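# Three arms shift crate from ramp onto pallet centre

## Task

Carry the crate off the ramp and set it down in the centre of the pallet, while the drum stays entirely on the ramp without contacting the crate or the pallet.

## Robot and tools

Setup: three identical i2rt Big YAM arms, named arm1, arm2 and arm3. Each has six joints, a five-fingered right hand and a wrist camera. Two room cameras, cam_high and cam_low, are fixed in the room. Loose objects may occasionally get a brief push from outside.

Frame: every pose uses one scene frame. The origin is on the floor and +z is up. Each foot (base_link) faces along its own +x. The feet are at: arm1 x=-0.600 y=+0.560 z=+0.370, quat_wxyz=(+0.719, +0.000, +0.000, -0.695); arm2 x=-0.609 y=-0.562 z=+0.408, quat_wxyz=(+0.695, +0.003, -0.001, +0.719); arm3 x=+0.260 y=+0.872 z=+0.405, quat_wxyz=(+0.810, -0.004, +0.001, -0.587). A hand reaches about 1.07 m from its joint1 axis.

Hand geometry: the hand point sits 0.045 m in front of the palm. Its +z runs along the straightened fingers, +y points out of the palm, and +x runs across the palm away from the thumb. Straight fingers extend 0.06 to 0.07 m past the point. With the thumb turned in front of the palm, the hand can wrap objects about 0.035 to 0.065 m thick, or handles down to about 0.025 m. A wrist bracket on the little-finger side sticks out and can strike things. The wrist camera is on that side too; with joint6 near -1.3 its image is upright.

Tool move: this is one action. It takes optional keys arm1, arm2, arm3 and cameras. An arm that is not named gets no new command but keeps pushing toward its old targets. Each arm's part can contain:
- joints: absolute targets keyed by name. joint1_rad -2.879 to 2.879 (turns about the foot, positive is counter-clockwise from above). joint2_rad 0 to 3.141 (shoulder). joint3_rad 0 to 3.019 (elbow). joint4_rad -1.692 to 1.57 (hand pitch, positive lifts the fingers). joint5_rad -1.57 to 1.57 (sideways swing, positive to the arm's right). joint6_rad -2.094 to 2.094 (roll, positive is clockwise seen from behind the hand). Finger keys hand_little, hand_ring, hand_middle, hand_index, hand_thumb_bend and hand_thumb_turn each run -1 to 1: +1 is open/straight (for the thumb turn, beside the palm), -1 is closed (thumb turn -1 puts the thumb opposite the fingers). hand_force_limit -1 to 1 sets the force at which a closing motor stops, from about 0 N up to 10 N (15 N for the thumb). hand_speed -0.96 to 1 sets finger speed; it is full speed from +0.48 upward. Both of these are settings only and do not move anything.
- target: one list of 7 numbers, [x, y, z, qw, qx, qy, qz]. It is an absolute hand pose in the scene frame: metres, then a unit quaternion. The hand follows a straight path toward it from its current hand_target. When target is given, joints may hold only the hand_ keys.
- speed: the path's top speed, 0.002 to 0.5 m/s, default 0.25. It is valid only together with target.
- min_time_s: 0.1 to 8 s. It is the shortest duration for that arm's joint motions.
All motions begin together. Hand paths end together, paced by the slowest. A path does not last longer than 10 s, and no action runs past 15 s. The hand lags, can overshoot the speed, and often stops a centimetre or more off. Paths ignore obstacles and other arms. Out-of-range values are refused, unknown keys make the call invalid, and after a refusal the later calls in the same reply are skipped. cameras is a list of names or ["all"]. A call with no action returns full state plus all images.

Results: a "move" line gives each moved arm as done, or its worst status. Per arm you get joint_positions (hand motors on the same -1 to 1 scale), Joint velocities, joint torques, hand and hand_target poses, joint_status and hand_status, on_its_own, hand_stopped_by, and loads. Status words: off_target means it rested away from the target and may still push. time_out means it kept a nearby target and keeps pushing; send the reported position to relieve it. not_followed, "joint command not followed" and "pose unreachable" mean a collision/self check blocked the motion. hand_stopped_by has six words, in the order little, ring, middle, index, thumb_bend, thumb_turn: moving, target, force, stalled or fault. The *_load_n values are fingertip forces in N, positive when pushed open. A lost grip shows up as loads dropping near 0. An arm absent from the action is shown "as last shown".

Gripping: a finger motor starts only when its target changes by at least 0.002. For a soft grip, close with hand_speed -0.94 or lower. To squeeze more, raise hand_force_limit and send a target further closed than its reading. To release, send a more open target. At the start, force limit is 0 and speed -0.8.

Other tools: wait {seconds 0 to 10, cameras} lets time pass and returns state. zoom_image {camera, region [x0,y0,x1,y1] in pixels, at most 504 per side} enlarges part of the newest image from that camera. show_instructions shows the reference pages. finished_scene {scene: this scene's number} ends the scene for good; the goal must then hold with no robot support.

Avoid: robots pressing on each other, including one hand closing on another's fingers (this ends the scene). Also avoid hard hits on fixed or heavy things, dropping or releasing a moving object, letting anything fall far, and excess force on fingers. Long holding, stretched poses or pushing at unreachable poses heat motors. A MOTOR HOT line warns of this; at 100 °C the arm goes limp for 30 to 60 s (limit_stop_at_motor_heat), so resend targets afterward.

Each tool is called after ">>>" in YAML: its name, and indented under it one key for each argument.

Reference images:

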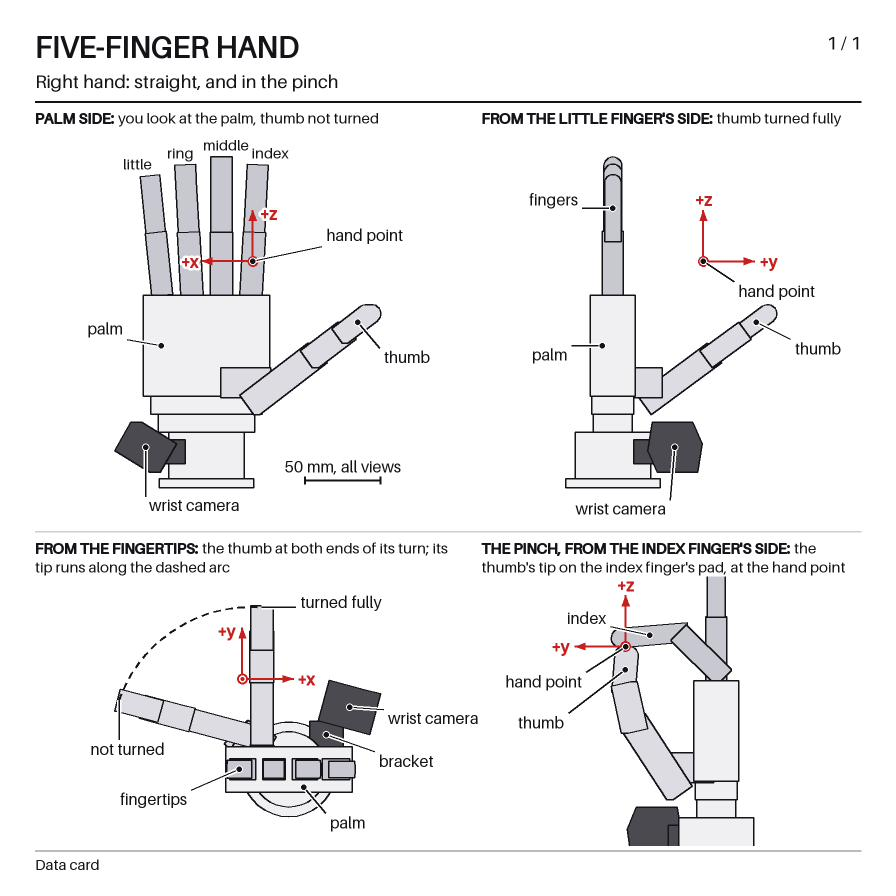

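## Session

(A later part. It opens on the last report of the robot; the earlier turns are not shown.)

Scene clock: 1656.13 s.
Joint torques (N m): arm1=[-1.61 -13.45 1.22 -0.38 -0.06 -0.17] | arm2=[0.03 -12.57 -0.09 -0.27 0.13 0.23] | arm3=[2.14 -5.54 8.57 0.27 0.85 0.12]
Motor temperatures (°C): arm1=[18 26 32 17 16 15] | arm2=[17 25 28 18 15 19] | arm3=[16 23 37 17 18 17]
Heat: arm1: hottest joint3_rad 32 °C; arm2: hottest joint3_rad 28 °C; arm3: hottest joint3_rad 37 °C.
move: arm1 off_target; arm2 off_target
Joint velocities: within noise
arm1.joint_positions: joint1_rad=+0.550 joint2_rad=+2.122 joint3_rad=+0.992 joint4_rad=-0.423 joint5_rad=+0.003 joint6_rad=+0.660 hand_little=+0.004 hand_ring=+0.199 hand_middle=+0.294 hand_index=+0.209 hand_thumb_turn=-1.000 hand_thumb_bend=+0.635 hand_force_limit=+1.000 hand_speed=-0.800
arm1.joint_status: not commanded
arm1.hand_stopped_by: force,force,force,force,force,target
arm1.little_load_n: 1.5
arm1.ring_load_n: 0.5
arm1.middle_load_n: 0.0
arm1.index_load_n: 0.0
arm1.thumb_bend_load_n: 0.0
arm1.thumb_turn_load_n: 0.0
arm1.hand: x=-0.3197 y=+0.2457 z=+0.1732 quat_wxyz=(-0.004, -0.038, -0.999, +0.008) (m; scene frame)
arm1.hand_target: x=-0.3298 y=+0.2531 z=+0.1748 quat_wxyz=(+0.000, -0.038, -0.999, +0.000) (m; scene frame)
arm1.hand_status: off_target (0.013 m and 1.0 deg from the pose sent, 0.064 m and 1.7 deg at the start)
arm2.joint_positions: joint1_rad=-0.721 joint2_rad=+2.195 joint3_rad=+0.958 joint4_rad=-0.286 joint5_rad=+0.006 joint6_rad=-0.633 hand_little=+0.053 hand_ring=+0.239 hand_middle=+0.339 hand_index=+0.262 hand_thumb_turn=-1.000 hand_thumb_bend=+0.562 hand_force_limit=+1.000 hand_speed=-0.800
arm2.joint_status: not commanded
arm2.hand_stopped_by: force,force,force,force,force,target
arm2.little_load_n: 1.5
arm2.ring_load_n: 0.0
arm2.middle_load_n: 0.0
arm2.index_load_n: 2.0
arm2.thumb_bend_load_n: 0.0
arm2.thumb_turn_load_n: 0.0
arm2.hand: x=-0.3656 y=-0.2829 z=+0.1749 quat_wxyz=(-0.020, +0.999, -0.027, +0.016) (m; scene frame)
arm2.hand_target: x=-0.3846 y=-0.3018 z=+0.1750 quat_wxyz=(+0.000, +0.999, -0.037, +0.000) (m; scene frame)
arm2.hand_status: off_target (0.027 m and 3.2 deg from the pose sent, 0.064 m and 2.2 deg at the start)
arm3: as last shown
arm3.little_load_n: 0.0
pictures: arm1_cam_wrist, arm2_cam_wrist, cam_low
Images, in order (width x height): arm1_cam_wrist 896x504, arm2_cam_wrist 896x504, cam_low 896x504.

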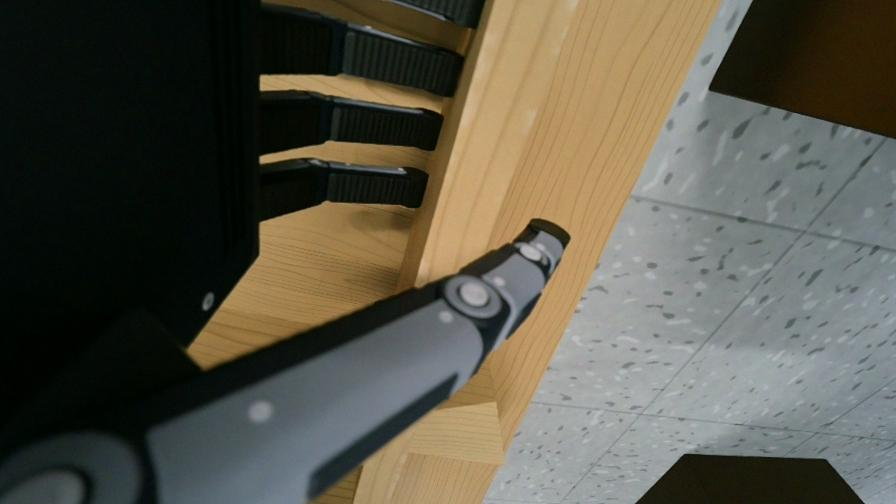

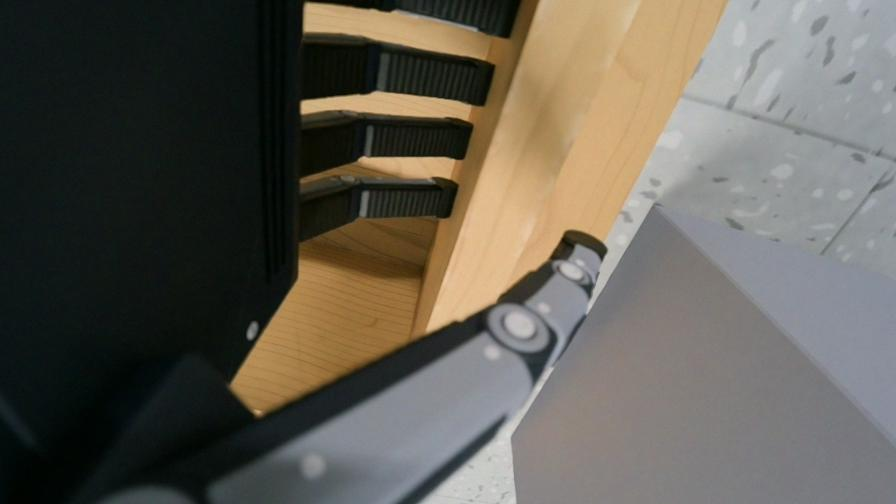

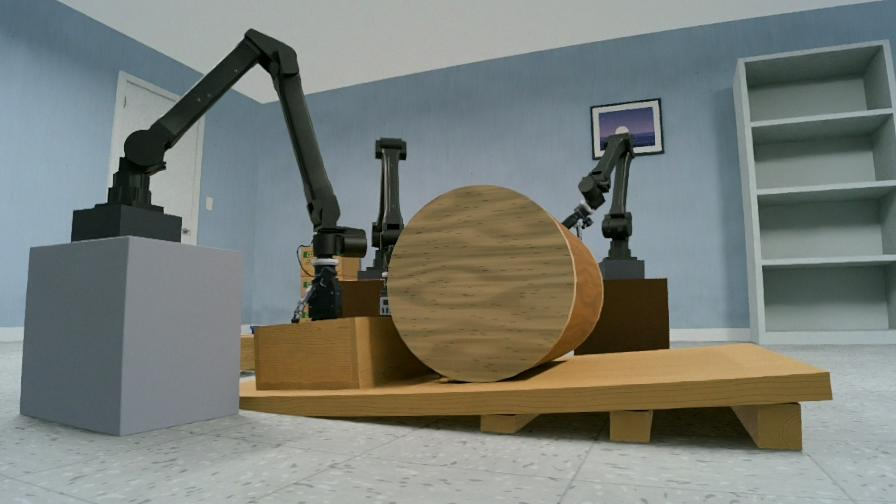

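>>> move:
  arm1: {"joints":{"hand_little":0.8,"hand_ring":0.8,"hand_middle":0.8,"hand_index":0.8,"hand_thumb_bend":1.0,"hand_speed":0.0,"hand_force_limit":0.0}}
  arm2: {"joints":{"hand_little":0.8,"hand_ring":0.8,"hand_middle":0.8,"hand_index":0.8,"hand_thumb_bend":1.0,"hand_speed":0.0,"hand_force_limit":0.0}}

>>> move:
  arm1: {"target":[-0.27,0.248,0.26,0,0.0375,0.999,0],"speed":0.3}
  arm2: {"target":[-0.34,-0.29,0.26,0,0.999,-0.0375,0],"speed":0.3}

>>> move:
  arm1: {"target":[-0.26,0.15,0.25,0,0.0375,0.999,0],"speed":0.3,"joints":{"hand_little":-1.0,"hand_ring":-1.0,"hand_middle":-1.0,"hand_index":-1.0,"hand_speed":0.0}}

>>> move:
  arm1: {"target":[-0.26,0.15,0.135,0,0.0375,0.999,0],"speed":0.15}
  cameras: ["arm1_cam_wrist","arm2_cam_wrist","cam_high"]

Scene clock: 1772.10 s.
Joint torques (N m): arm1=[-1.73 -13.33 2.63 -0.39 -0.03 -0.12] | arm2=[0.03 -12.04 2.19 -0.05 0.14 0.07] | arm3=[2.14 -5.54 8.58 0.28 0.86 0.12]
Motor temperatures (°C): arm1=[18 29 26 17 16 15] | arm2=[17 27 24 18 14 19] | arm3=[16 23 38 17 18 17]
Heat: arm1: hottest joint2_rad 29 °C; arm2: hottest joint2_rad 27 °C; arm3: hottest joint3_rad 38 °C.
move: arm1 done; arm2 done
Joint velocities: within noise
arm1.joint_positions: joint1_rad=+0.550 joint2_rad=+2.122 joint3_rad=+0.973 joint4_rad=-0.423 joint5_rad=+0.002 joint6_rad=+0.658 hand_little=+0.800 hand_ring=+0.800 hand_middle=+0.800 hand_index=+0.800 hand_thumb_turn=-1.000 hand_thumb_bend=+1.000 hand_force_limit=+0.000 hand_speed=+0.000
arm1.joint_status: all done
arm1.hand_stopped_by: target,target,target,target,target,target
arm1.little_load_n: 0.0
arm1.ring_load_n: 0.0
arm1.middle_load_n: 0.0
arm1.index_load_n: 0.0
arm1.thumb_bend_load_n: -0.5
arm1.thumb_turn_load_n: 0.0
arm1.hand: x=-0.3262 y=+0.2557 z=+0.1707 quat_wxyz=(+0.001, -0.037, -0.999, +0.000) (m; scene frame)
arm1.hand_target: x=-0.3298 y=+0.2532 z=+0.1748 quat_wxyz=(+0.000, -0.038, -0.999, +0.000) (m; scene frame)
arm1.hand_status: not commanded
arm2.joint_positions: joint1_rad=-0.721 joint2_rad=+2.194 joint3_rad=+0.924 joint4_rad=-0.295 joint5_rad=+0.005 joint6_rad=-0.619 hand_little=+0.800 hand_ring=+0.800 hand_middle=+0.800 hand_index=+0.800 hand_thumb_turn=-1.000 hand_thumb_bend=+1.000 hand_force_limit=+0.000 hand_speed=+0.000
arm2.joint_status: all done
arm2.hand_stopped_by: target,target,target,target,target,target
arm2.little_load_n: 0.0
arm2.ring_load_n: 0.0
arm2.middle_load_n: 0.0
arm2.index_load_n: 0.0
arm2.thumb_bend_load_n: 0.0
arm2.thumb_turn_load_n: 0.0
arm2.hand: x=-0.3816 y=-0.3009 z=+0.1736 quat_wxyz=(-0.003, +0.999, -0.033, +0.002) (m; scene frame)
arm2.hand_target: x=-0.3846 y=-0.3018 z=+0.1750 quat_wxyz=(+0.000, +0.999, -0.037, +0.000) (m; scene frame)
arm2.hand_status: not commanded
arm3: as last shown
arm3.index_load_n: -0.5
pictures: none

Scene clock: 1773.37 s.
Joint torques (N m): arm1=[-0.38 -12.69 6.43 -0.62 0.12 0.05] | arm2=[-0.38 -12.1 5.74 -0.25 0.12 -0.16] | arm3=[2.08 -5.54 8.58 0.28 0.86 0.12]
Motor temperatures (°C): arm1=[18 29 27 17 16 15] | arm2=[17 27 24 18 14 19] | arm3=[16 23 38 17 18 17]
Heat: arm1: hottest joint2_rad 29 °C; arm2: hottest joint2_rad 27 °C; arm3: hottest joint3_rad 38 °C.
move: arm1 off_target; arm2 off_target
Joint velocities: within noise
arm1.joint_positions: joint1_rad=+0.634 joint2_rad=+1.968 joint3_rad=+1.054 joint4_rad=-0.674 joint5_rad=-0.002 joint6_rad=+0.739 hand_little=+0.800 hand_ring=+0.800 hand_middle=+0.800 hand_index=+0.800 hand_thumb_turn=-1.000 hand_thumb_bend=+1.000 hand_force_limit=+0.000 hand_speed=+0.000
arm1.joint_status: not commanded
arm1.hand_stopped_by: target,target,target,target,target,target
arm1.little_load_n: 0.0
arm1.ring_load_n: 0.0
arm1.middle_load_n: 0.0
arm1.index_load_n: 0.0
arm1.thumb_bend_load_n: 0.0
arm1.thumb_turn_load_n: 0.0
arm1.hand: x=-0.2803 y=+0.2578 z=+0.2532 quat_wxyz=(+0.005, -0.035, -0.999, -0.008) (m; scene frame)
arm1.hand_target: x=-0.2701 y=+0.2482 z=+0.2603 quat_wxyz=(+0.000, -0.038, -0.999, +0.000) (m; scene frame)
arm1.hand_status: off_target (0.016 m and 1.1 deg from the pose sent, 0.106 m and 0.2 deg at the start)
arm2.joint_positions: joint1_rad=-0.775 joint2_rad=+2.019 joint3_rad=+0.982 joint4_rad=-0.550 joint5_rad=+0.006 joint6_rad=-0.656 hand_little=+0.800 hand_ring=+0.800 hand_middle=+0.800 hand_index=+0.800 hand_thumb_turn=-1.000 hand_thumb_bend=+1.000 hand_force_limit=+0.000 hand_speed=+0.000
arm2.joint_status: not commanded
arm2.hand_stopped_by: target,target,target,target,target,target
arm2.little_load_n: 0.0
arm2.ring_load_n: 0.0
arm2.middle_load_n: 0.0
arm2.index_load_n: 0.0
arm2.thumb_bend_load_n: 0.0
arm2.thumb_turn_load_n: 0.0
arm2.hand: x=-0.3486 y=-0.2969 z=+0.2553 quat_wxyz=(+0.005, +0.999, -0.042, -0.004) (m; scene frame)
arm2.hand_target: x=-0.3401 y=-0.2901 z=+0.2601 quat_wxyz=(+0.000, +0.999, -0.037, +0.000) (m; scene frame)
arm2.hand_status: off_target (0.012 m and 0.9 deg from the pose sent, 0.096 m and 0.7 deg at the start)
arm3: as last shown
arm3.index_load_n: 0.0
pictures: none

Scene clock: 1774.63 s.
Joint torques (N m): arm1=[-0.79 -14.21 8.14 -0.73 0.02 -0.11] | arm2=[-0.44 -12.04 5.76 -0.16 0.12 -0.18] | arm3=[2.08 -5.54 8.58 0.27 0.86 0.12]
Motor temperatures (°C): arm1=[18 29 27 17 16 15] | arm2=[17 27 24 18 14 19] | arm3=[16 23 38 17 18 17]
Heat: arm1: hottest joint2_rad 29 °C; arm2: hottest joint2_rad 27 °C; arm3: hottest joint3_rad 38 °C.
move: arm1 off_target
Joint velocities: within noise
arm1.joint_positions: joint1_rad=+0.544 joint2_rad=+2.128 joint3_rad=+1.330 joint4_rad=-0.791 joint5_rad=+0.001 joint6_rad=+0.663 hand_little=-1.000 hand_ring=-1.000 hand_middle=-1.000 hand_index=-1.000 hand_thumb_turn=-1.000 hand_thumb_bend=+1.000 hand_force_limit=+0.000 hand_speed=+0.000
arm1.joint_status: all done
arm1.hand_stopped_by: target,target,target,target,target,target
arm1.little_load_n: 0.0
arm1.ring_load_n: 0.0
arm1.middle_load_n: 0.0
arm1.index_load_n: 0.0
arm1.thumb_bend_load_n: 0.0
arm1.thumb_turn_load_n: 0.0
arm1.hand: x=-0.2687 y=+0.1639 z=+0.2449 quat_wxyz=(+0.006, -0.042, -0.999, -0.008) (m; scene frame)
arm1.hand_target: x=-0.2602 y=+0.1503 z=+0.2503 quat_wxyz=(+0.000, -0.038, -0.999, +0.000) (m; scene frame)
arm1.hand_status: off_target (0.017 m and 1.2 deg from the pose sent, 0.110 m and 1.1 deg at the start)
arm2, arm3: as last shown
arm2.hand: x=-0.3487 y=-0.2970 z=+0.2554 quat_wxyz=(+0.005, +0.999, -0.042, -0.004) (m; scene frame)
arm2.hand_target: x=-0.3402 y=-0.2901 z=+0.2601 quat_wxyz=(+0.000, +0.999, -0.038, +0.000) (m; scene frame)
arm3.little_load_n: -0.5
pictures: none

Scene clock: 1776.30 s.
Joint torques (N m): arm1=[-1.03 -15.27 6.22 0.18 0.01 -0.14] | arm2=[-0.38 -12.1 5.75 -0.14 0.12 -0.17] | arm3=[2.08 -5.6 8.58 0.27 0.86 0.12]
Motor temperatures (°C): arm1=[18 28 27 17 16 15] | arm2=[17 27 24 18 14 19] | arm3=[16 23 38 17 18 17]
Heat: arm1: hottest joint2_rad 28 °C; arm2: hottest joint2_rad 27 °C; arm3: hottest joint3_rad 38 °C.
move: arm1 off_target
Joint velocities: within noise
arm1.joint_positions: joint1_rad=+0.544 joint2_rad=+2.359 joint3_rad=+1.370 joint4_rad=-0.619 joint5_rad=+0.001 joint6_rad=+0.663 hand_little=-1.000 hand_ring=-1.000 hand_middle=-1.000 hand_index=-1.000 hand_thumb_turn=-1.000 hand_thumb_bend=+1.000 hand_force_limit=+0.000 hand_speed=+0.000
arm1.joint_status: not commanded
arm1.hand_stopped_by: target,target,target,target,target,target
arm1.little_load_n: 0.0
arm1.ring_load_n: 0.0
arm1.middle_load_n: 0.0
arm1.index_load_n: 0.0
arm1.thumb_bend_load_n: 0.0
arm1.thumb_turn_load_n: 0.0
arm1.hand: x=-0.2707 y=+0.1671 z=+0.1329 quat_wxyz=(+0.012, -0.042, -0.999, -0.016) (m; scene frame)
arm1.hand_target: x=-0.2603 y=+0.1505 z=+0.1355 quat_wxyz=(+0.000, -0.038, -0.999, +0.000) (m; scene frame)
arm1.hand_status: off_target (0.020 m and 2.3 deg from the pose sent, 0.111 m and 1.2 deg at the start)
arm2, arm3: as last shown
arm3.little_load_n: 0.0
arm3.ring_load_n: -0.5
pictures: arm1_cam_wrist, arm2_cam_wrist, cam_high
Images, in order (width x height): arm1_cam_wrist 896x504, arm2_cam_wrist 896x504, cam_high 896x504.

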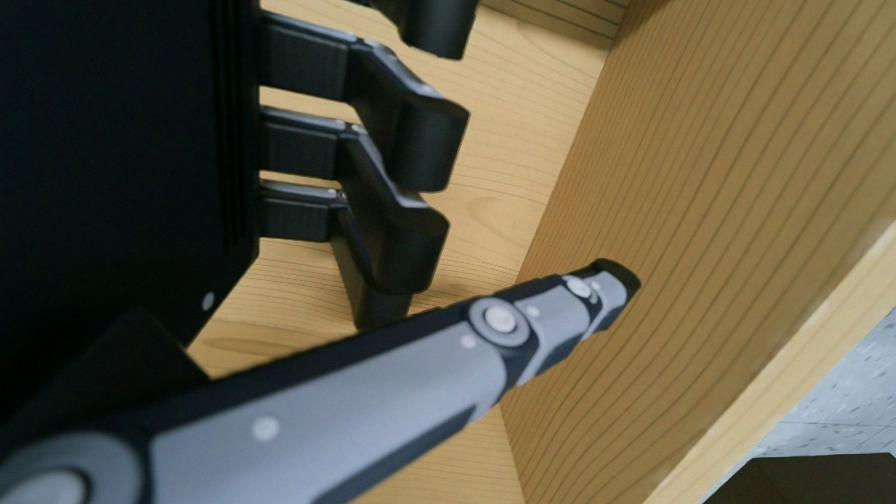

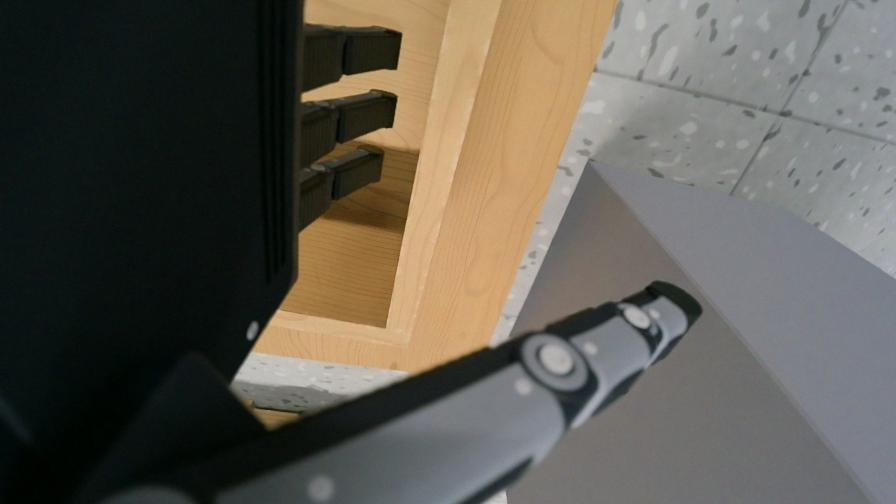

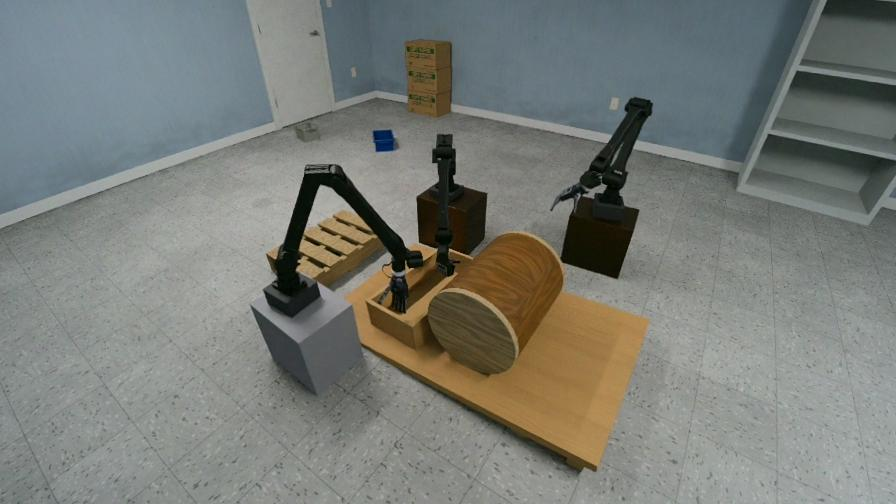

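>>> move:
  arm1: {"target":[-0.33,0.16,0.130,0,0.0375,0.999,0],"speed":0.08}

>>> move:
  arm1: {"target":[-0.39,0.16,0.130,0,0.0375,0.999,0],"speed":0.05}
  cameras: ["arm1_cam_wrist","arm2_cam_wrist","cam_low"]

Scene clock: 1786.03 s.
Joint torques (N m): arm1=[-1.67 -16.79 2.63 0.16 0.01 -0.12] | arm2=[-0.5 -12.04 5.75 -0.16 0.12 -0.17] | arm3=[2.14 -5.48 8.57 0.28 0.86 0.12]
Motor temperatures (°C): arm1=[18 28 27 17 16 15] | arm2=[17 28 25 18 14 19] | arm3=[16 23 38 17 18 17]
Heat: arm1: hottest joint2_rad 28 °C; arm2: hottest joint2_rad 28 °C; arm3: hottest joint3_rad 38 °C.
move: arm1 off_target
Joint velocities: within noise
arm1.joint_positions: joint1_rad=+0.450 joint2_rad=+2.341 joint3_rad=+1.261 joint4_rad=-0.519 joint5_rad=+0.001 joint6_rad=+0.560 hand_little=-1.000 hand_ring=-1.000 hand_middle=-1.000 hand_index=-1.000 hand_thumb_turn=-1.000 hand_thumb_bend=+1.000 hand_force_limit=+0.000 hand_speed=+0.000
arm1.joint_status: not commanded
arm1.hand_stopped_by: target,target,target,target,target,target
arm1.little_load_n: 0.0
arm1.ring_load_n: 0.0
arm1.middle_load_n: 0.0
arm1.index_load_n: 0.0
arm1.thumb_bend_load_n: 0.0
arm1.thumb_turn_load_n: 0.0
arm1.hand: x=-0.3292 y=+0.1693 z=+0.1208 quat_wxyz=(+0.007, -0.038, -0.999, -0.012) (m; scene frame)
arm1.hand_target: x=-0.3301 y=+0.1601 z=+0.1298 quat_wxyz=(+0.000, -0.038, -0.999, +0.000) (m; scene frame)
arm1.hand_status: off_target (0.013 m and 1.7 deg from the pose sent, 0.060 m and 2.3 deg at the start)
arm2: as last shown
arm2.ring_load_n: -0.5
arm3.joint_positions: joint1_rad=-0.526 joint2_rad=+1.192 joint3_rad=+0.510 joint4_rad=-0.497 joint5_rad=+0.807 joint6_rad=+0.994 hand_little=+0.600 hand_ring=+0.600 hand_middle=+0.600 hand_index=+0.600 hand_thumb_turn=-1.000 hand_thumb_bend=+1.000 hand_force_limit=+0.200 hand_speed=-0.700
arm3.joint_status: not commanded
arm3.hand_stopped_by: target,target,target,target,target,target
arm3.little_load_n: 0.0
arm3.ring_load_n: 0.0
arm3.middle_load_n: 0.0
arm3.index_load_n: 0.0
arm3.thumb_bend_load_n: 0.0
arm3.thumb_turn_load_n: 0.0
arm3.hand: x=+0.0983 y=+0.5665 z=+0.4346 quat_wxyz=(+0.289, -0.573, -0.699, +0.316) (m; scene frame)
arm3.hand_target: x=+0.1000 y=+0.5504 z=+0.4500 quat_wxyz=(+0.279, -0.575, -0.694, +0.333) (m; scene frame)
arm3.hand_status: not commanded
pictures: none

Scene clock: 1787.80 s.
Joint torques (N m): arm1=[-5.42 -15.68 1.52 -0.39 1.16 -0.24] | arm2=[-0.26 -12.1 5.75 -0.16 0.12 -0.18] | arm3=[2.14 -5.54 8.57 0.25 0.86 0.12]
Motor temperatures (°C): arm1=[18 28 27 17 16 15] | arm2=[17 28 25 18 14 19] | arm3=[16 23 38 17 18 17]
Heat: arm1: hottest joint2_rad 28 °C; arm2: hottest joint2_rad 28 °C; arm3: hottest joint3_rad 38 °C.
move: arm1 off_target
Joint velocities: within noise
arm1.joint_positions: joint1_rad=+0.397 joint2_rad=+2.306 joint3_rad=+1.192 joint4_rad=-0.450 joint5_rad=-0.031 joint6_rad=+0.470 hand_little=-1.000 hand_ring=-1.000 hand_middle=-1.000 hand_index=-1.000 hand_thumb_turn=-1.000 hand_thumb_bend=+1.000 hand_force_limit=+0.000 hand_speed=+0.000
arm1.joint_status: not commanded
arm1.hand_stopped_by: target,target,target,target,target,target
arm1.little_load_n: 0.0
arm1.ring_load_n: 0.0
arm1.middle_load_n: 0.0
arm1.index_load_n: 0.0
arm1.thumb_bend_load_n: 0.0
arm1.thumb_turn_load_n: 0.0
arm1.hand: x=-0.3541 y=+0.1704 z=+0.1263 quat_wxyz=(-0.016, -0.019, -1.000, -0.004) (m; scene frame)
arm1.hand_target: x=-0.3886 y=+0.1617 z=+0.1294 quat_wxyz=(+0.000, -0.037, -0.999, -0.001) (m; scene frame)
arm1.hand_status: off_target (0.038 m and 2.8 deg from the pose sent, 0.062 m and 1.7 deg at the start)
arm2, arm3: as last shown
arm2.ring_load_n: 0.0
arm3.ring_load_n: -0.5
arm3.middle_load_n: -0.5
arm3.thumb_turn_load_n: 0.5
pictures: arm1_cam_wrist, arm2_cam_wrist, cam_low
Images, in order (width x height): arm1_cam_wrist 896x504, arm2_cam_wrist 896x504, cam_low 896x504.

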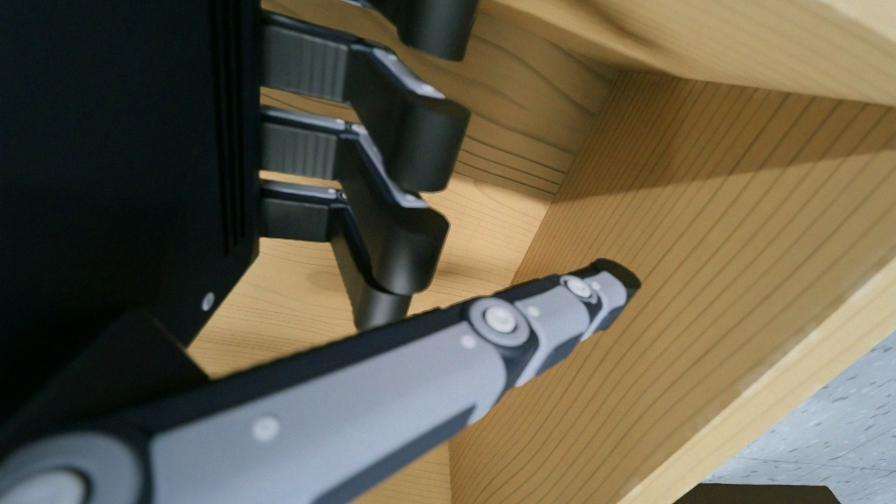

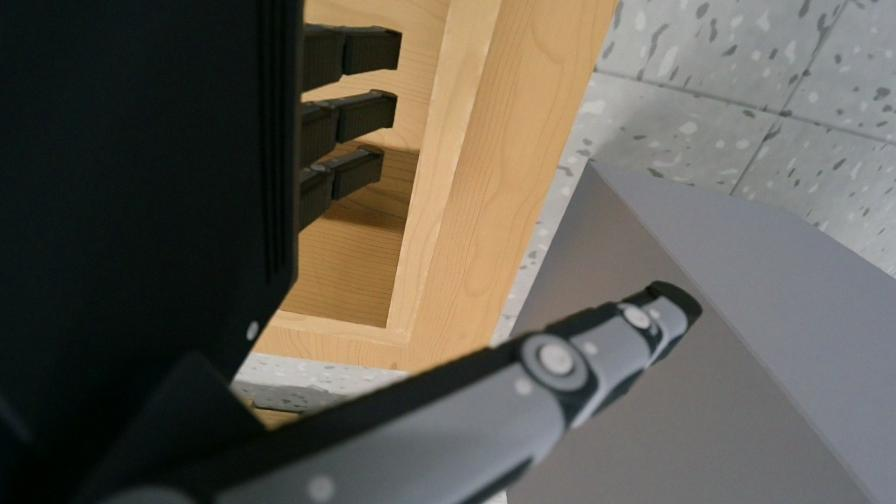

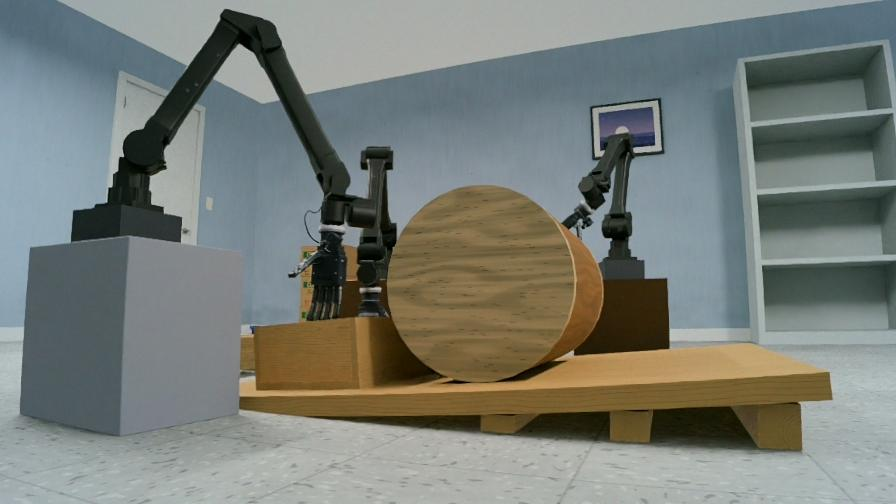

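>>> move:
  arm1: {"target":[-0.44,0.16,0.130,0,0.0375,0.999,0],"speed":0.05}
  cameras: ["arm1_cam_wrist","arm2_cam_wrist"]

Scene clock: 1795.20 s.
Joint torques (N m): arm1=[-6.01 -15.27 0.85 -0.66 1.64 -0.1] | arm2=[-0.44 -12.1 5.78 -0.16 0.12 -0.18] | arm3=[2.08 -5.48 8.58 0.27 0.86 0.12]
Motor temperatures (°C): arm1=[18 28 27 17 17 15] | arm2=[17 29 25 18 14 19] | arm3=[16 23 38 17 18 17]
Heat: arm1: hottest joint2_rad 28 °C; arm2: hottest joint2_rad 29 °C; arm3: hottest joint3_rad 38 °C.
move: arm1 off_target
Joint velocities: within noise
arm1.joint_positions: joint1_rad=+0.314 joint2_rad=+2.287 joint3_rad=+1.148 joint4_rad=-0.408 joint5_rad=-0.045 joint6_rad=+0.354 hand_little=-1.000 hand_ring=-1.000 hand_middle=-1.000 hand_index=-1.000 hand_thumb_turn=-1.000 hand_thumb_bend=+1.000 hand_force_limit=+0.000 hand_speed=+0.000
arm1.joint_status: not commanded
arm1.hand_stopped_by: target,target,target,target,target,target
arm1.little_load_n: 0.0
arm1.ring_load_n: 0.0
arm1.middle_load_n: 0.0
arm1.index_load_n: 0.0
arm1.thumb_bend_load_n: 0.0
arm1.thumb_turn_load_n: 0.0
arm1.hand: x=-0.3944 y=+0.1646 z=+0.1278 quat_wxyz=(-0.025, -0.002, -1.000, +0.003) (m; scene frame)
arm1.hand_target: x=-0.4373 y=+0.1624 z=+0.1292 quat_wxyz=(+0.000, -0.037, -0.999, -0.001) (m; scene frame)
arm1.hand_status: off_target (0.046 m and 5.0 deg from the pose sent, 0.087 m and 2.8 deg at the start)
arm2, arm3: as last shown
arm3.ring_load_n: 0.0
arm3.middle_load_n: 0.0
arm3.thumb_turn_load_n: 0.0
pictures: arm1_cam_wrist, arm2_cam_wrist
Images, in order (width x height): arm1_cam_wrist 896x504, arm2_cam_wrist 896x504.

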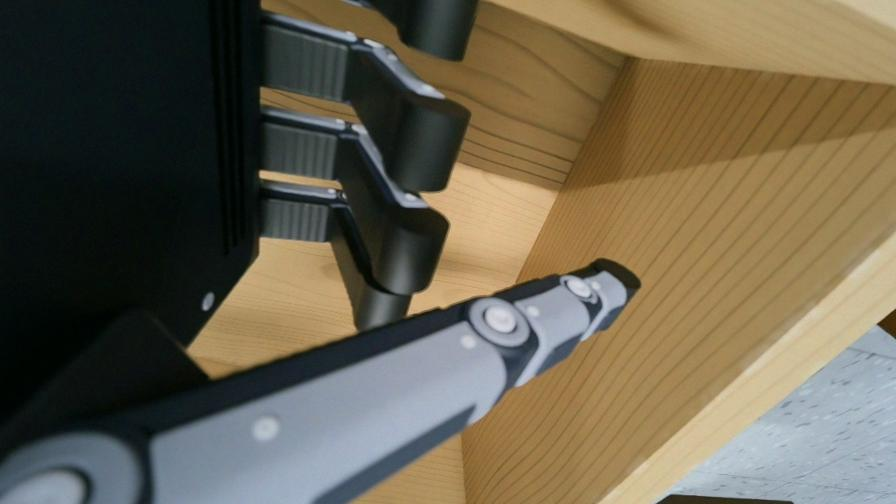

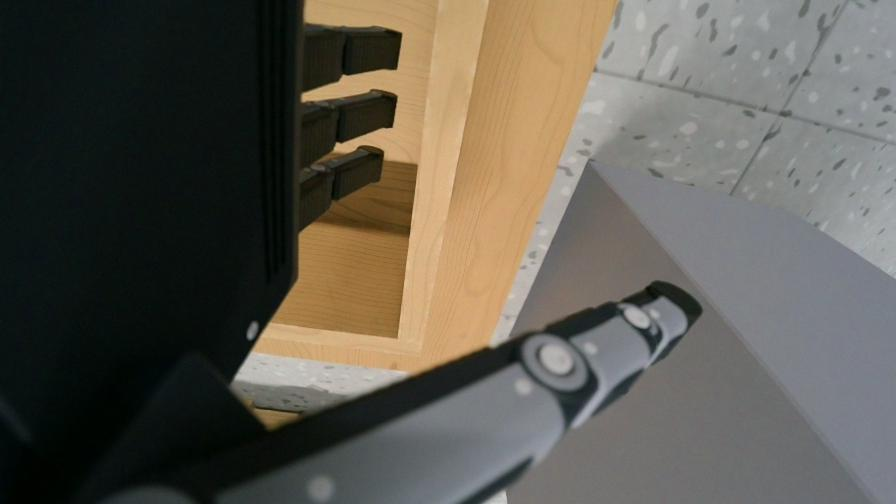

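>>> move:
  arm1: {"target":[-0.35,0.15,0.25,0,0,1,0],"speed":0.3}
  cameras: ["arm1_cam_wrist","cam_low","cam_high"]

Scene clock: 1803.17 s.
Joint torques (N m): arm1=[-0.44 -14.62 7.09 -0.84 0.11 0.03] | arm2=[-0.5 -12.1 5.75 -0.17 0.11 -0.18] | arm3=[2.08 -5.48 8.59 0.27 0.86 0.12]
Motor temperatures (°C): arm1=[18 28 27 17 18 15] | arm2=[17 29 26 18 14 19] | arm3=[16 23 38 17 18 17]
Heat: arm1: hottest joint2_rad 28 °C; arm2: hottest joint2_rad 29 °C; arm3: hottest joint3_rad 38 °C.
move: arm1 off_target
Joint velocities: within noise
arm1.joint_positions: joint1_rad=+0.401 joint2_rad=+2.074 joint3_rad=+1.199 joint4_rad=-0.724 joint5_rad=-0.002 joint6_rad=+0.427 hand_little=-1.000 hand_ring=-1.000 hand_middle=-1.000 hand_index=-1.000 hand_thumb_turn=-1.000 hand_thumb_bend=+1.000 hand_force_limit=+0.000 hand_speed=+0.000
arm1.joint_status: not commanded
arm1.hand_stopped_by: target,target,target,target,target,target
arm1.little_load_n: 0.0
arm1.ring_load_n: 0.0
arm1.middle_load_n: 0.0
arm1.index_load_n: 0.0
arm1.thumb_bend_load_n: 0.0
arm1.thumb_turn_load_n: 0.0
arm1.hand: x=-0.3581 y=+0.1666 z=+0.2393 quat_wxyz=(+0.005, +0.005, -1.000, -0.014) (m; scene frame)
arm1.hand_target: x=-0.3501 y=+0.1503 z=+0.2503 quat_wxyz=(+0.000, +0.000, -1.000, +0.000) (m; scene frame)
arm1.hand_status: off_target (0.021 m and 1.8 deg from the pose sent, 0.131 m and 2.9 deg at the start)
arm2, arm3: as last shown
pictures: arm1_cam_wrist, cam_high, cam_low
Images, in order (width x height): arm1_cam_wrist 896x504, cam_high 896x504, cam_low 896x504.

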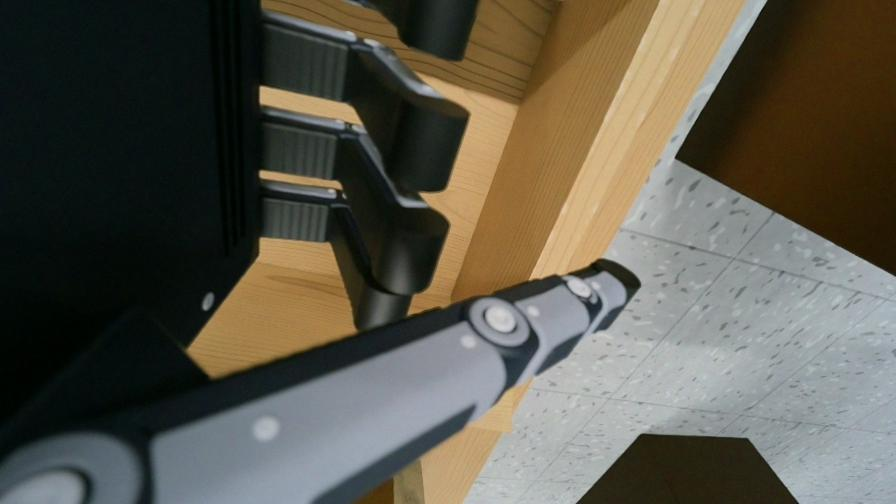

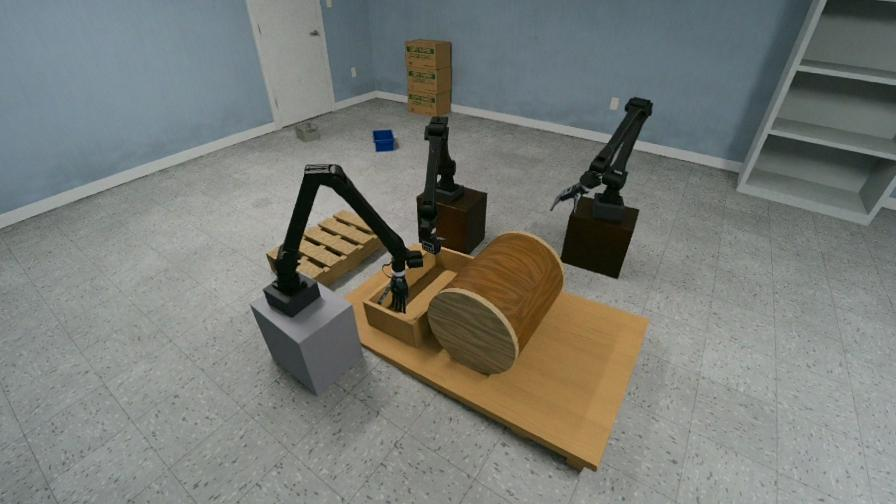

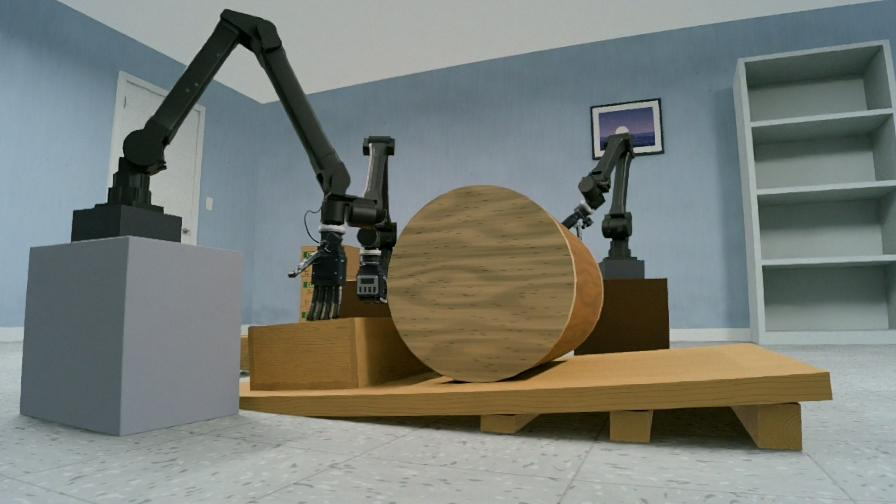

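>>> move:
  arm1: {"target":[-0.32,0.24,0.26,0,0,1,0],"speed":0.3,"joints":{"hand_little":0.8,"hand_ring":0.8,"hand_middle":0.8,"hand_index":0.8,"hand_speed":0.4}}
  arm2: {"target":[-0.32,-0.28,0.26,0,1,0,0],"speed":0.3}
  cameras: ["arm1_cam_wrist","arm2_cam_wrist"]

Scene clock: 1843.17 s.
Joint torques (N m): arm1=[-0.56 -13.51 3.71 0.18 0.13 0] | arm2=[-0.73 -10.46 6.91 -0.08 0.12 -0.17] | arm3=[2.08 -5.54 8.57 0.28 0.86 0.12]
Motor temperatures (°C): arm1=[18 28 29 17 16 15] | arm2=[17 30 27 18 14 19] | arm3=[16 23 38 17 18 17]
Heat: arm1: hottest joint3_rad 29 °C; arm2: hottest joint2_rad 30 °C; arm3: hottest joint3_rad 38 °C.
move: arm1 done; arm2 done
Joint velocities: within noise
arm1.joint_positions: joint1_rad=+0.543 joint2_rad=+1.955 joint3_rad=+1.032 joint4_rad=-0.672 joint5_rad=-0.002 joint6_rad=+0.571 hand_little=+0.800 hand_ring=+0.800 hand_middle=+0.800 hand_index=+0.800 hand_thumb_turn=-1.000 hand_thumb_bend=+1.000 hand_force_limit=+0.000 hand_speed=+0.400
arm1.joint_status: all done
arm1.hand_stopped_by: target,target,target,target,target,target
arm1.little_load_n: 0.0
arm1.ring_load_n: 0.0
arm1.middle_load_n: 0.0
arm1.index_load_n: 0.0
arm1.thumb_bend_load_n: -0.5
arm1.thumb_turn_load_n: 0.0
arm1.hand: x=-0.3237 y=+0.2431 z=+0.2541 quat_wxyz=(+0.006, +0.003, -1.000, -0.012) (m; scene frame)
arm1.hand_target: x=-0.3200 y=+0.2400 z=+0.2601 quat_wxyz=(+0.000, +0.000, -1.000, +0.000) (m; scene frame)
arm1.hand_status: done (0.008 m and 1.5 deg from the pose sent, 0.085 m and 1.8 deg at the start)
arm2.joint_positions: joint1_rad=-0.776 joint2_rad=+2.019 joint3_rad=+1.035 joint4_rad=-0.582 joint5_rad=+0.006 joint6_rad=-0.738 hand_little=+0.800 hand_ring=+0.800 hand_middle=+0.800 hand_index=+0.800 hand_thumb_turn=-1.000 hand_thumb_bend=+1.000 hand_force_limit=+0.000 hand_speed=+0.000
arm2.joint_status: not commanded
arm2.hand_stopped_by: target,target,target,target,target,target
arm2.little_load_n: 0.0
arm2.ring_load_n: 0.0
arm2.middle_load_n: 0.0
arm2.index_load_n: 0.0
arm2.thumb_bend_load_n: 0.0
arm2.thumb_turn_load_n: 0.0
arm2.hand: x=-0.3282 y=-0.2833 z=+0.2648 quat_wxyz=(-0.003, +1.000, -0.002, +0.003) (m; scene frame)
arm2.hand_target: x=-0.3202 y=-0.2801 z=+0.2601 quat_wxyz=(+0.000, +1.000, +0.000, +0.000) (m; scene frame)
arm2.hand_status: done (0.010 m and 0.5 deg from the pose sent, 0.034 m and 4.9 deg at the start)
arm3: as last shown
pictures: arm1_cam_wrist, arm2_cam_wrist
Images, in order (width x height): arm1_cam_wrist 896x504, arm2_cam_wrist 896x504.

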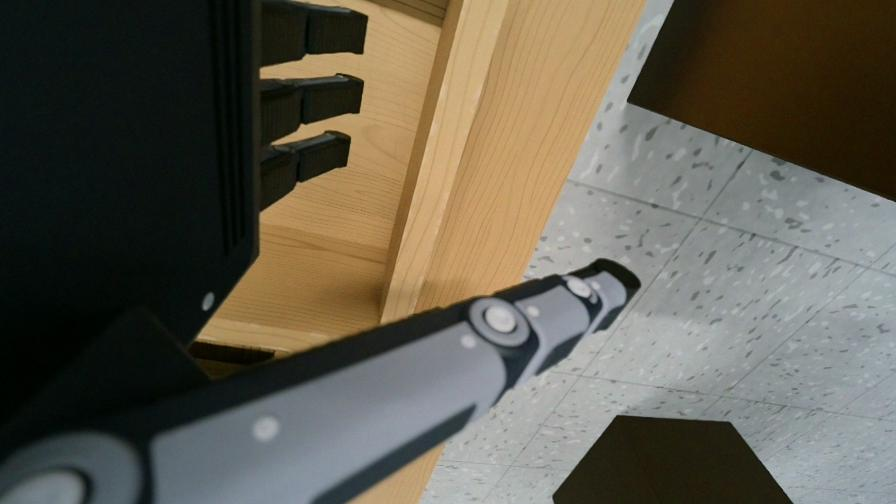

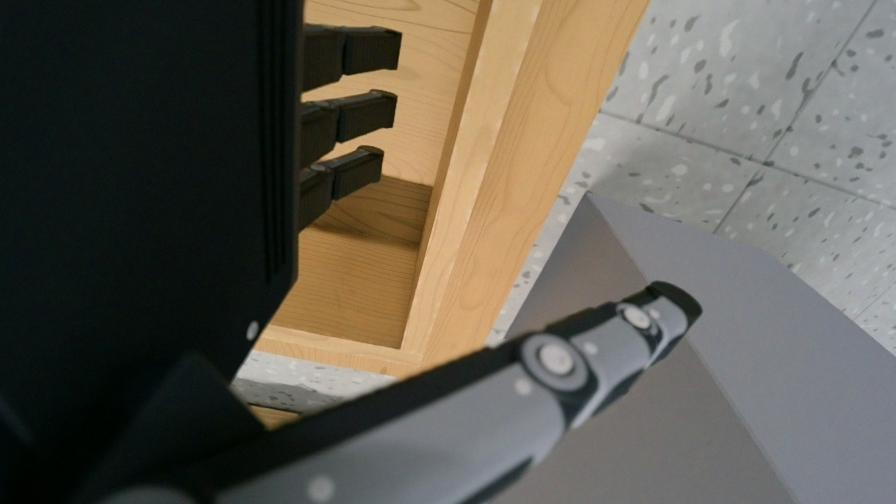

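>>> move:
  arm1: {"target":[-0.323,0.248,0.26,0,0,1,0],"speed":0.3}
  arm2: {"target":[-0.337,-0.286,0.26,0,1,0,0],"speed":0.3}

>>> move:
  arm1: {"target":[-0.320,0.248,0.155,0,0,1,0],"speed":0.12}
  arm2: {"target":[-0.337,-0.286,0.150,0,1,0,0],"speed":0.12}

>>> move:
  arm1: {"joints":{"hand_little":0.0,"hand_ring":0.0,"hand_middle":0.0,"hand_index":0.0,"hand_thumb_bend":-0.3,"hand_speed":-0.85,"hand_force_limit":-0.4}}
  arm2: {"joints":{"hand_little":0.0,"hand_ring":0.0,"hand_middle":0.0,"hand_index":0.0,"hand_thumb_bend":-0.3,"hand_speed":-0.85,"hand_force_limit":-0.4}}
  cameras: ["arm1_cam_wrist","arm2_cam_wrist"]

Scene clock: 1859.80 s.
Joint torques (N m): arm1=[-0.5 -13.45 3.45 0.16 0.12 0.06] | arm2=[0.32 -12.04 3.89 0.66 0.11 0.03] | arm3=[2.08 -5.48 8.58 0.27 0.86 0.12]
Motor temperatures (°C): arm1=[18 27 28 17 16 15] | arm2=[17 29 27 18 14 19] | arm3=[16 23 38 17 18 17]
Heat: arm1: hottest joint3_rad 28 °C; arm2: hottest joint2_rad 29 °C; arm3: hottest joint3_rad 38 °C.
move: arm1 done; arm2 done
Joint velocities: within noise
arm1.joint_positions: joint1_rad=+0.543 joint2_rad=+1.942 joint3_rad=+1.006 joint4_rad=-0.660 joint5_rad=-0.002 joint6_rad=+0.576 hand_little=+0.800 hand_ring=+0.800 hand_middle=+0.800 hand_index=+0.800 hand_thumb_turn=-1.000 hand_thumb_bend=+1.000 hand_force_limit=+0.000 hand_speed=+0.400
arm1.joint_status: not commanded
arm1.hand_stopped_by: target,target,target,target,target,target
arm1.little_load_n: 0.0
arm1.ring_load_n: 0.0
arm1.middle_load_n: 0.0
arm1.index_load_n: 0.0
arm1.thumb_bend_load_n: 0.0
arm1.thumb_turn_load_n: 0.0
arm1.hand: x=-0.3279 y=+0.2497 z=+0.2541 quat_wxyz=(+0.006, +0.001, -1.000, -0.011) (m; scene frame)
arm1.hand_target: x=-0.3230 y=+0.2479 z=+0.2599 quat_wxyz=(+0.000, +0.000, -1.000, +0.000) (m; scene frame)
arm1.hand_status: done (0.008 m and 1.5 deg from the pose sent, 0.008 m and 1.5 deg at the start)
arm2.joint_positions: joint1_rad=-0.773 joint2_rad=+2.019 joint3_rad=+1.024 joint4_rad=-0.581 joint5_rad=+0.006 joint6_rad=-0.738 hand_little=+0.800 hand_ring=+0.800 hand_middle=+0.800 hand_index=+0.800 hand_thumb_turn=-1.000 hand_thumb_bend=+1.000 hand_force_limit=+0.000 hand_speed=+0.000
arm2.joint_status: not commanded
arm2.hand_stopped_by: target,target,target,target,target,target
arm2.little_load_n: 0.0
arm2.ring_load_n: 0.0
arm2.middle_load_n: 0.0
arm2.index_load_n: 0.0
arm2.thumb_bend_load_n: 0.0
arm2.thumb_turn_load_n: 0.0
arm2.hand: x=-0.3334 y=-0.2873 z=+0.2629 quat_wxyz=(+0.001, +1.000, +0.000, -0.001) (m; scene frame)
arm2.hand_target: x=-0.3369 y=-0.2860 z=+0.2601 quat_wxyz=(+0.000, +1.000, +0.000, +0.000) (m; scene frame)
arm2.hand_status: done (0.005 m and 0.2 deg from the pose sent, 0.010 m and 0.5 deg at the start)
arm3: as last shown
arm3.ring_load_n: -0.5
arm3.thumb_turn_load_n: 0.5
pictures: none

Scene clock: 1861.57 s.
Joint torques (N m): arm1=[-0.15 -12.45 3.99 0.13 0.13 0.06] | arm2=[0.26 -11.4 4.36 0.61 0.11 0.02] | arm3=[2.08 -5.54 8.58 0.27 0.85 0.12]
Motor temperatures (°C): arm1=[18 27 28 17 16 15] | arm2=[17 29 27 18 14 19] | arm3=[16 23 38 17 18 17]
Heat: arm1: hottest joint3_rad 28 °C; arm2: hottest joint2_rad 29 °C; arm3: hottest joint3_rad 38 °C.
move: arm1 off_target; arm2 off_target
Joint velocities: within noise
arm1.joint_positions: joint1_rad=+0.544 joint2_rad=+2.172 joint3_rad=+1.004 joint4_rad=-0.428 joint5_rad=-0.002 joint6_rad=+0.581 hand_little=+0.800 hand_ring=+0.800 hand_middle=+0.800 hand_index=+0.800 hand_thumb_turn=-1.000 hand_thumb_bend=+1.000 hand_force_limit=+0.000 hand_speed=+0.400
arm1.joint_status: not commanded
arm1.hand_stopped_by: target,target,target,target,target,target
arm1.little_load_n: 0.0
arm1.ring_load_n: 0.0
arm1.middle_load_n: 0.0
arm1.index_load_n: 0.0
arm1.thumb_bend_load_n: 0.0
arm1.thumb_turn_load_n: 0.0
arm1.hand: x=-0.3313 y=+0.2563 z=+0.1557 quat_wxyz=(+0.006, -0.001, -1.000, -0.012) (m; scene frame)
arm1.hand_target: x=-0.3200 y=+0.2482 z=+0.1554 quat_wxyz=(+0.000, +0.000, -1.000, +0.000) (m; scene frame)
arm1.hand_status: off_target (0.014 m and 1.5 deg from the pose sent, 0.099 m and 1.5 deg at the start)
arm2.joint_positions: joint1_rad=-0.773 joint2_rad=+2.271 joint3_rad=+1.046 joint4_rad=-0.357 joint5_rad=+0.006 joint6_rad=-0.738 hand_little=+0.800 hand_ring=+0.800 hand_middle=+0.800 hand_index=+0.800 hand_thumb_turn=-1.000 hand_thumb_bend=+1.000 hand_force_limit=+0.000 hand_speed=+0.000
arm2.joint_status: not commanded
arm2.hand_stopped_by: target,target,target,target,target,target
arm2.little_load_n: 0.0
arm2.ring_load_n: 0.0
arm2.middle_load_n: 0.0
arm2.index_load_n: 0.0
arm2.thumb_bend_load_n: 0.0
arm2.thumb_turn_load_n: 0.0
arm2.hand: x=-0.3399 y=-0.2936 z=+0.1583 quat_wxyz=(+0.003, +1.000, +0.000, -0.003) (m; scene frame)
arm2.hand_target: x=-0.3371 y=-0.2862 z=+0.1504 quat_wxyz=(+0.000, +1.000, +0.000, +0.000) (m; scene frame)
arm2.hand_status: off_target (0.012 m and 0.5 deg from the pose sent, 0.113 m and 0.2 deg at the start)
arm3: as last shown
arm3.ring_load_n: 0.0
arm3.thumb_turn_load_n: -0.5
pictures: none

Scene clock: 1867.00 s.
Joint torques (N m): arm1=[-0.26 -12.4 3.74 -0.32 -0.19 0.1] | arm2=[-0.26 -11.46 3.64 0.24 0.4 0.08] | arm3=[2.14 -5.54 8.58 0.28 0.86 0.12]
Motor temperatures (°C): arm1=[18 27 28 17 16 15] | arm2=[17 29 27 18 14 19] | arm3=[16 23 38 17 18 17]
Heat: arm1: hottest joint3_rad 28 °C; arm2: hottest joint2_rad 29 °C; arm3: hottest joint3_rad 38 °C.
move: arm1 off_target; arm2 off_target
Joint velocities: within noise
arm1.joint_positions: joint1_rad=+0.544 joint2_rad=+2.172 joint3_rad=+1.010 joint4_rad=-0.414 joint5_rad=+0.006 joint6_rad=+0.578 hand_little=+0.164 hand_ring=+0.329 hand_middle=+0.400 hand_index=+0.303 hand_thumb_turn=-1.000 hand_thumb_bend=+0.489 hand_force_limit=-0.400 hand_speed=-0.850
arm1.joint_status: hand_little off_target (ended at +0.164, target +0.000); hand_ring off_target (ended at +0.329, target +0.000); hand_middle off_target (ended at +0.400, target +0.000); hand_index off_target (ended at +0.303, target +0.000); hand_thumb_bend off_target (ended at +0.489, target -0.300); the others done
arm1.hand_stopped_by: force,force,force,force,force,target
arm1.little_load_n: 4.5
arm1.ring_load_n: 0.0
arm1.middle_load_n: 0.0
arm1.index_load_n: 1.5
arm1.thumb_bend_load_n: 5.0
arm1.thumb_turn_load_n: 1.0
arm1.hand: x=-0.3290 y=+0.2494 z=+0.1553 quat_wxyz=(+0.004, +0.001, -1.000, -0.001) (m; scene frame)
arm1.hand_target: x=-0.3200 y=+0.2483 z=+0.1554 quat_wxyz=(+0.000, +0.000, -1.000, +0.000) (m; scene frame)
arm1.hand_status: not commanded
arm2.joint_positions: joint1_rad=-0.766 joint2_rad=+2.271 joint3_rad=+1.056 joint4_rad=-0.346 joint5_rad=-0.003 joint6_rad=-0.744 hand_little=+0.135 hand_ring=+0.302 hand_middle=+0.399 hand_index=+0.329 hand_thumb_turn=-1.000 hand_thumb_bend=+0.567 hand_force_limit=-0.400 hand_speed=-0.850
arm2.joint_status: hand_little off_target (ended at +0.135, target +0.000); hand_ring off_target (ended at +0.302, target +0.000); hand_middle off_target (ended at +0.399, target +0.000); hand_index off_target (ended at +0.329, target +0.000); hand_thumb_bend off_target (ended at +0.567, target -0.300); the others done
arm2.hand_stopped_by: force,force,force,force,force,target
arm2.little_load_n: 4.5
arm2.ring_load_n: 1.5
arm2.middle_load_n: 0.0
arm2.index_load_n: 0.5
arm2.thumb_bend_load_n: 4.5
arm2.thumb_turn_load_n: 1.5
arm2.hand: x=-0.3365 y=-0.2837 z=+0.1581 quat_wxyz=(-0.007, +1.000, +0.006, +0.001) (m; scene frame)
arm2.hand_target: x=-0.3372 y=-0.2861 z=+0.1503 quat_wxyz=(+0.000, +1.000, +0.000, +0.000) (m; scene frame)
arm2.hand_status: not commanded
arm3: as last shown
arm3.thumb_turn_load_n: 0.0
pictures: arm1_cam_wrist, arm2_cam_wrist
Images, in order (width x height): arm1_cam_wrist 896x504, arm2_cam_wrist 896x504.

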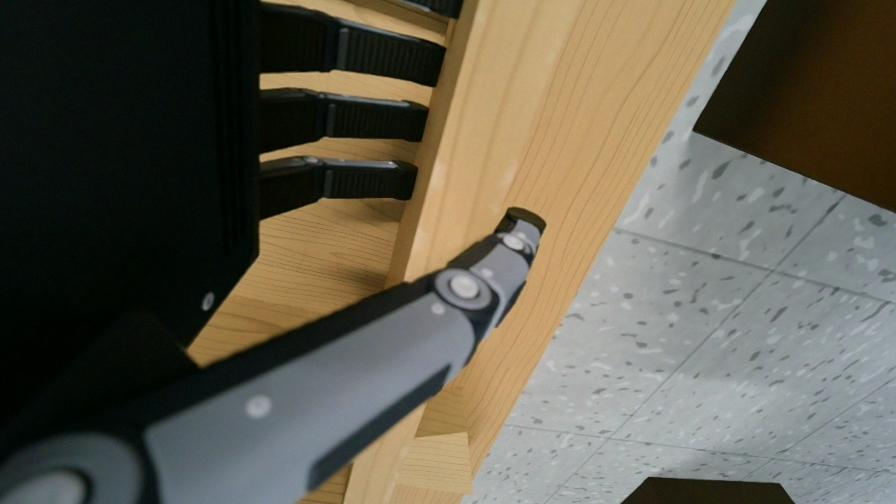

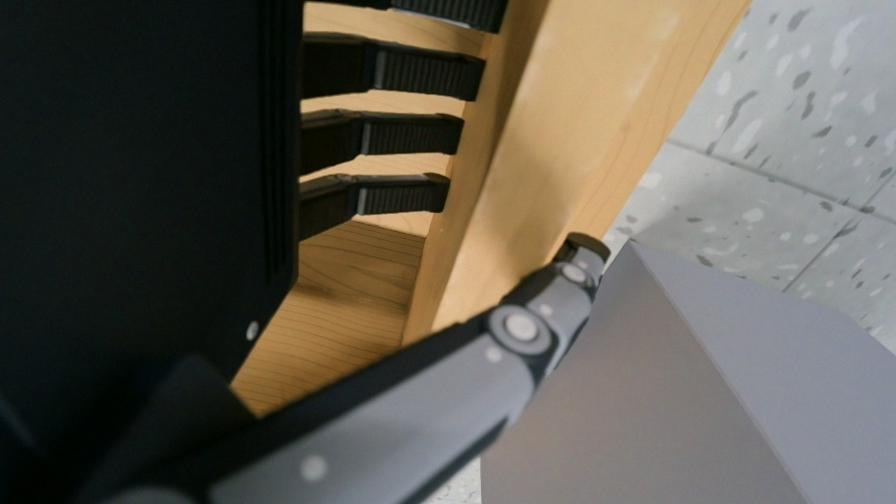

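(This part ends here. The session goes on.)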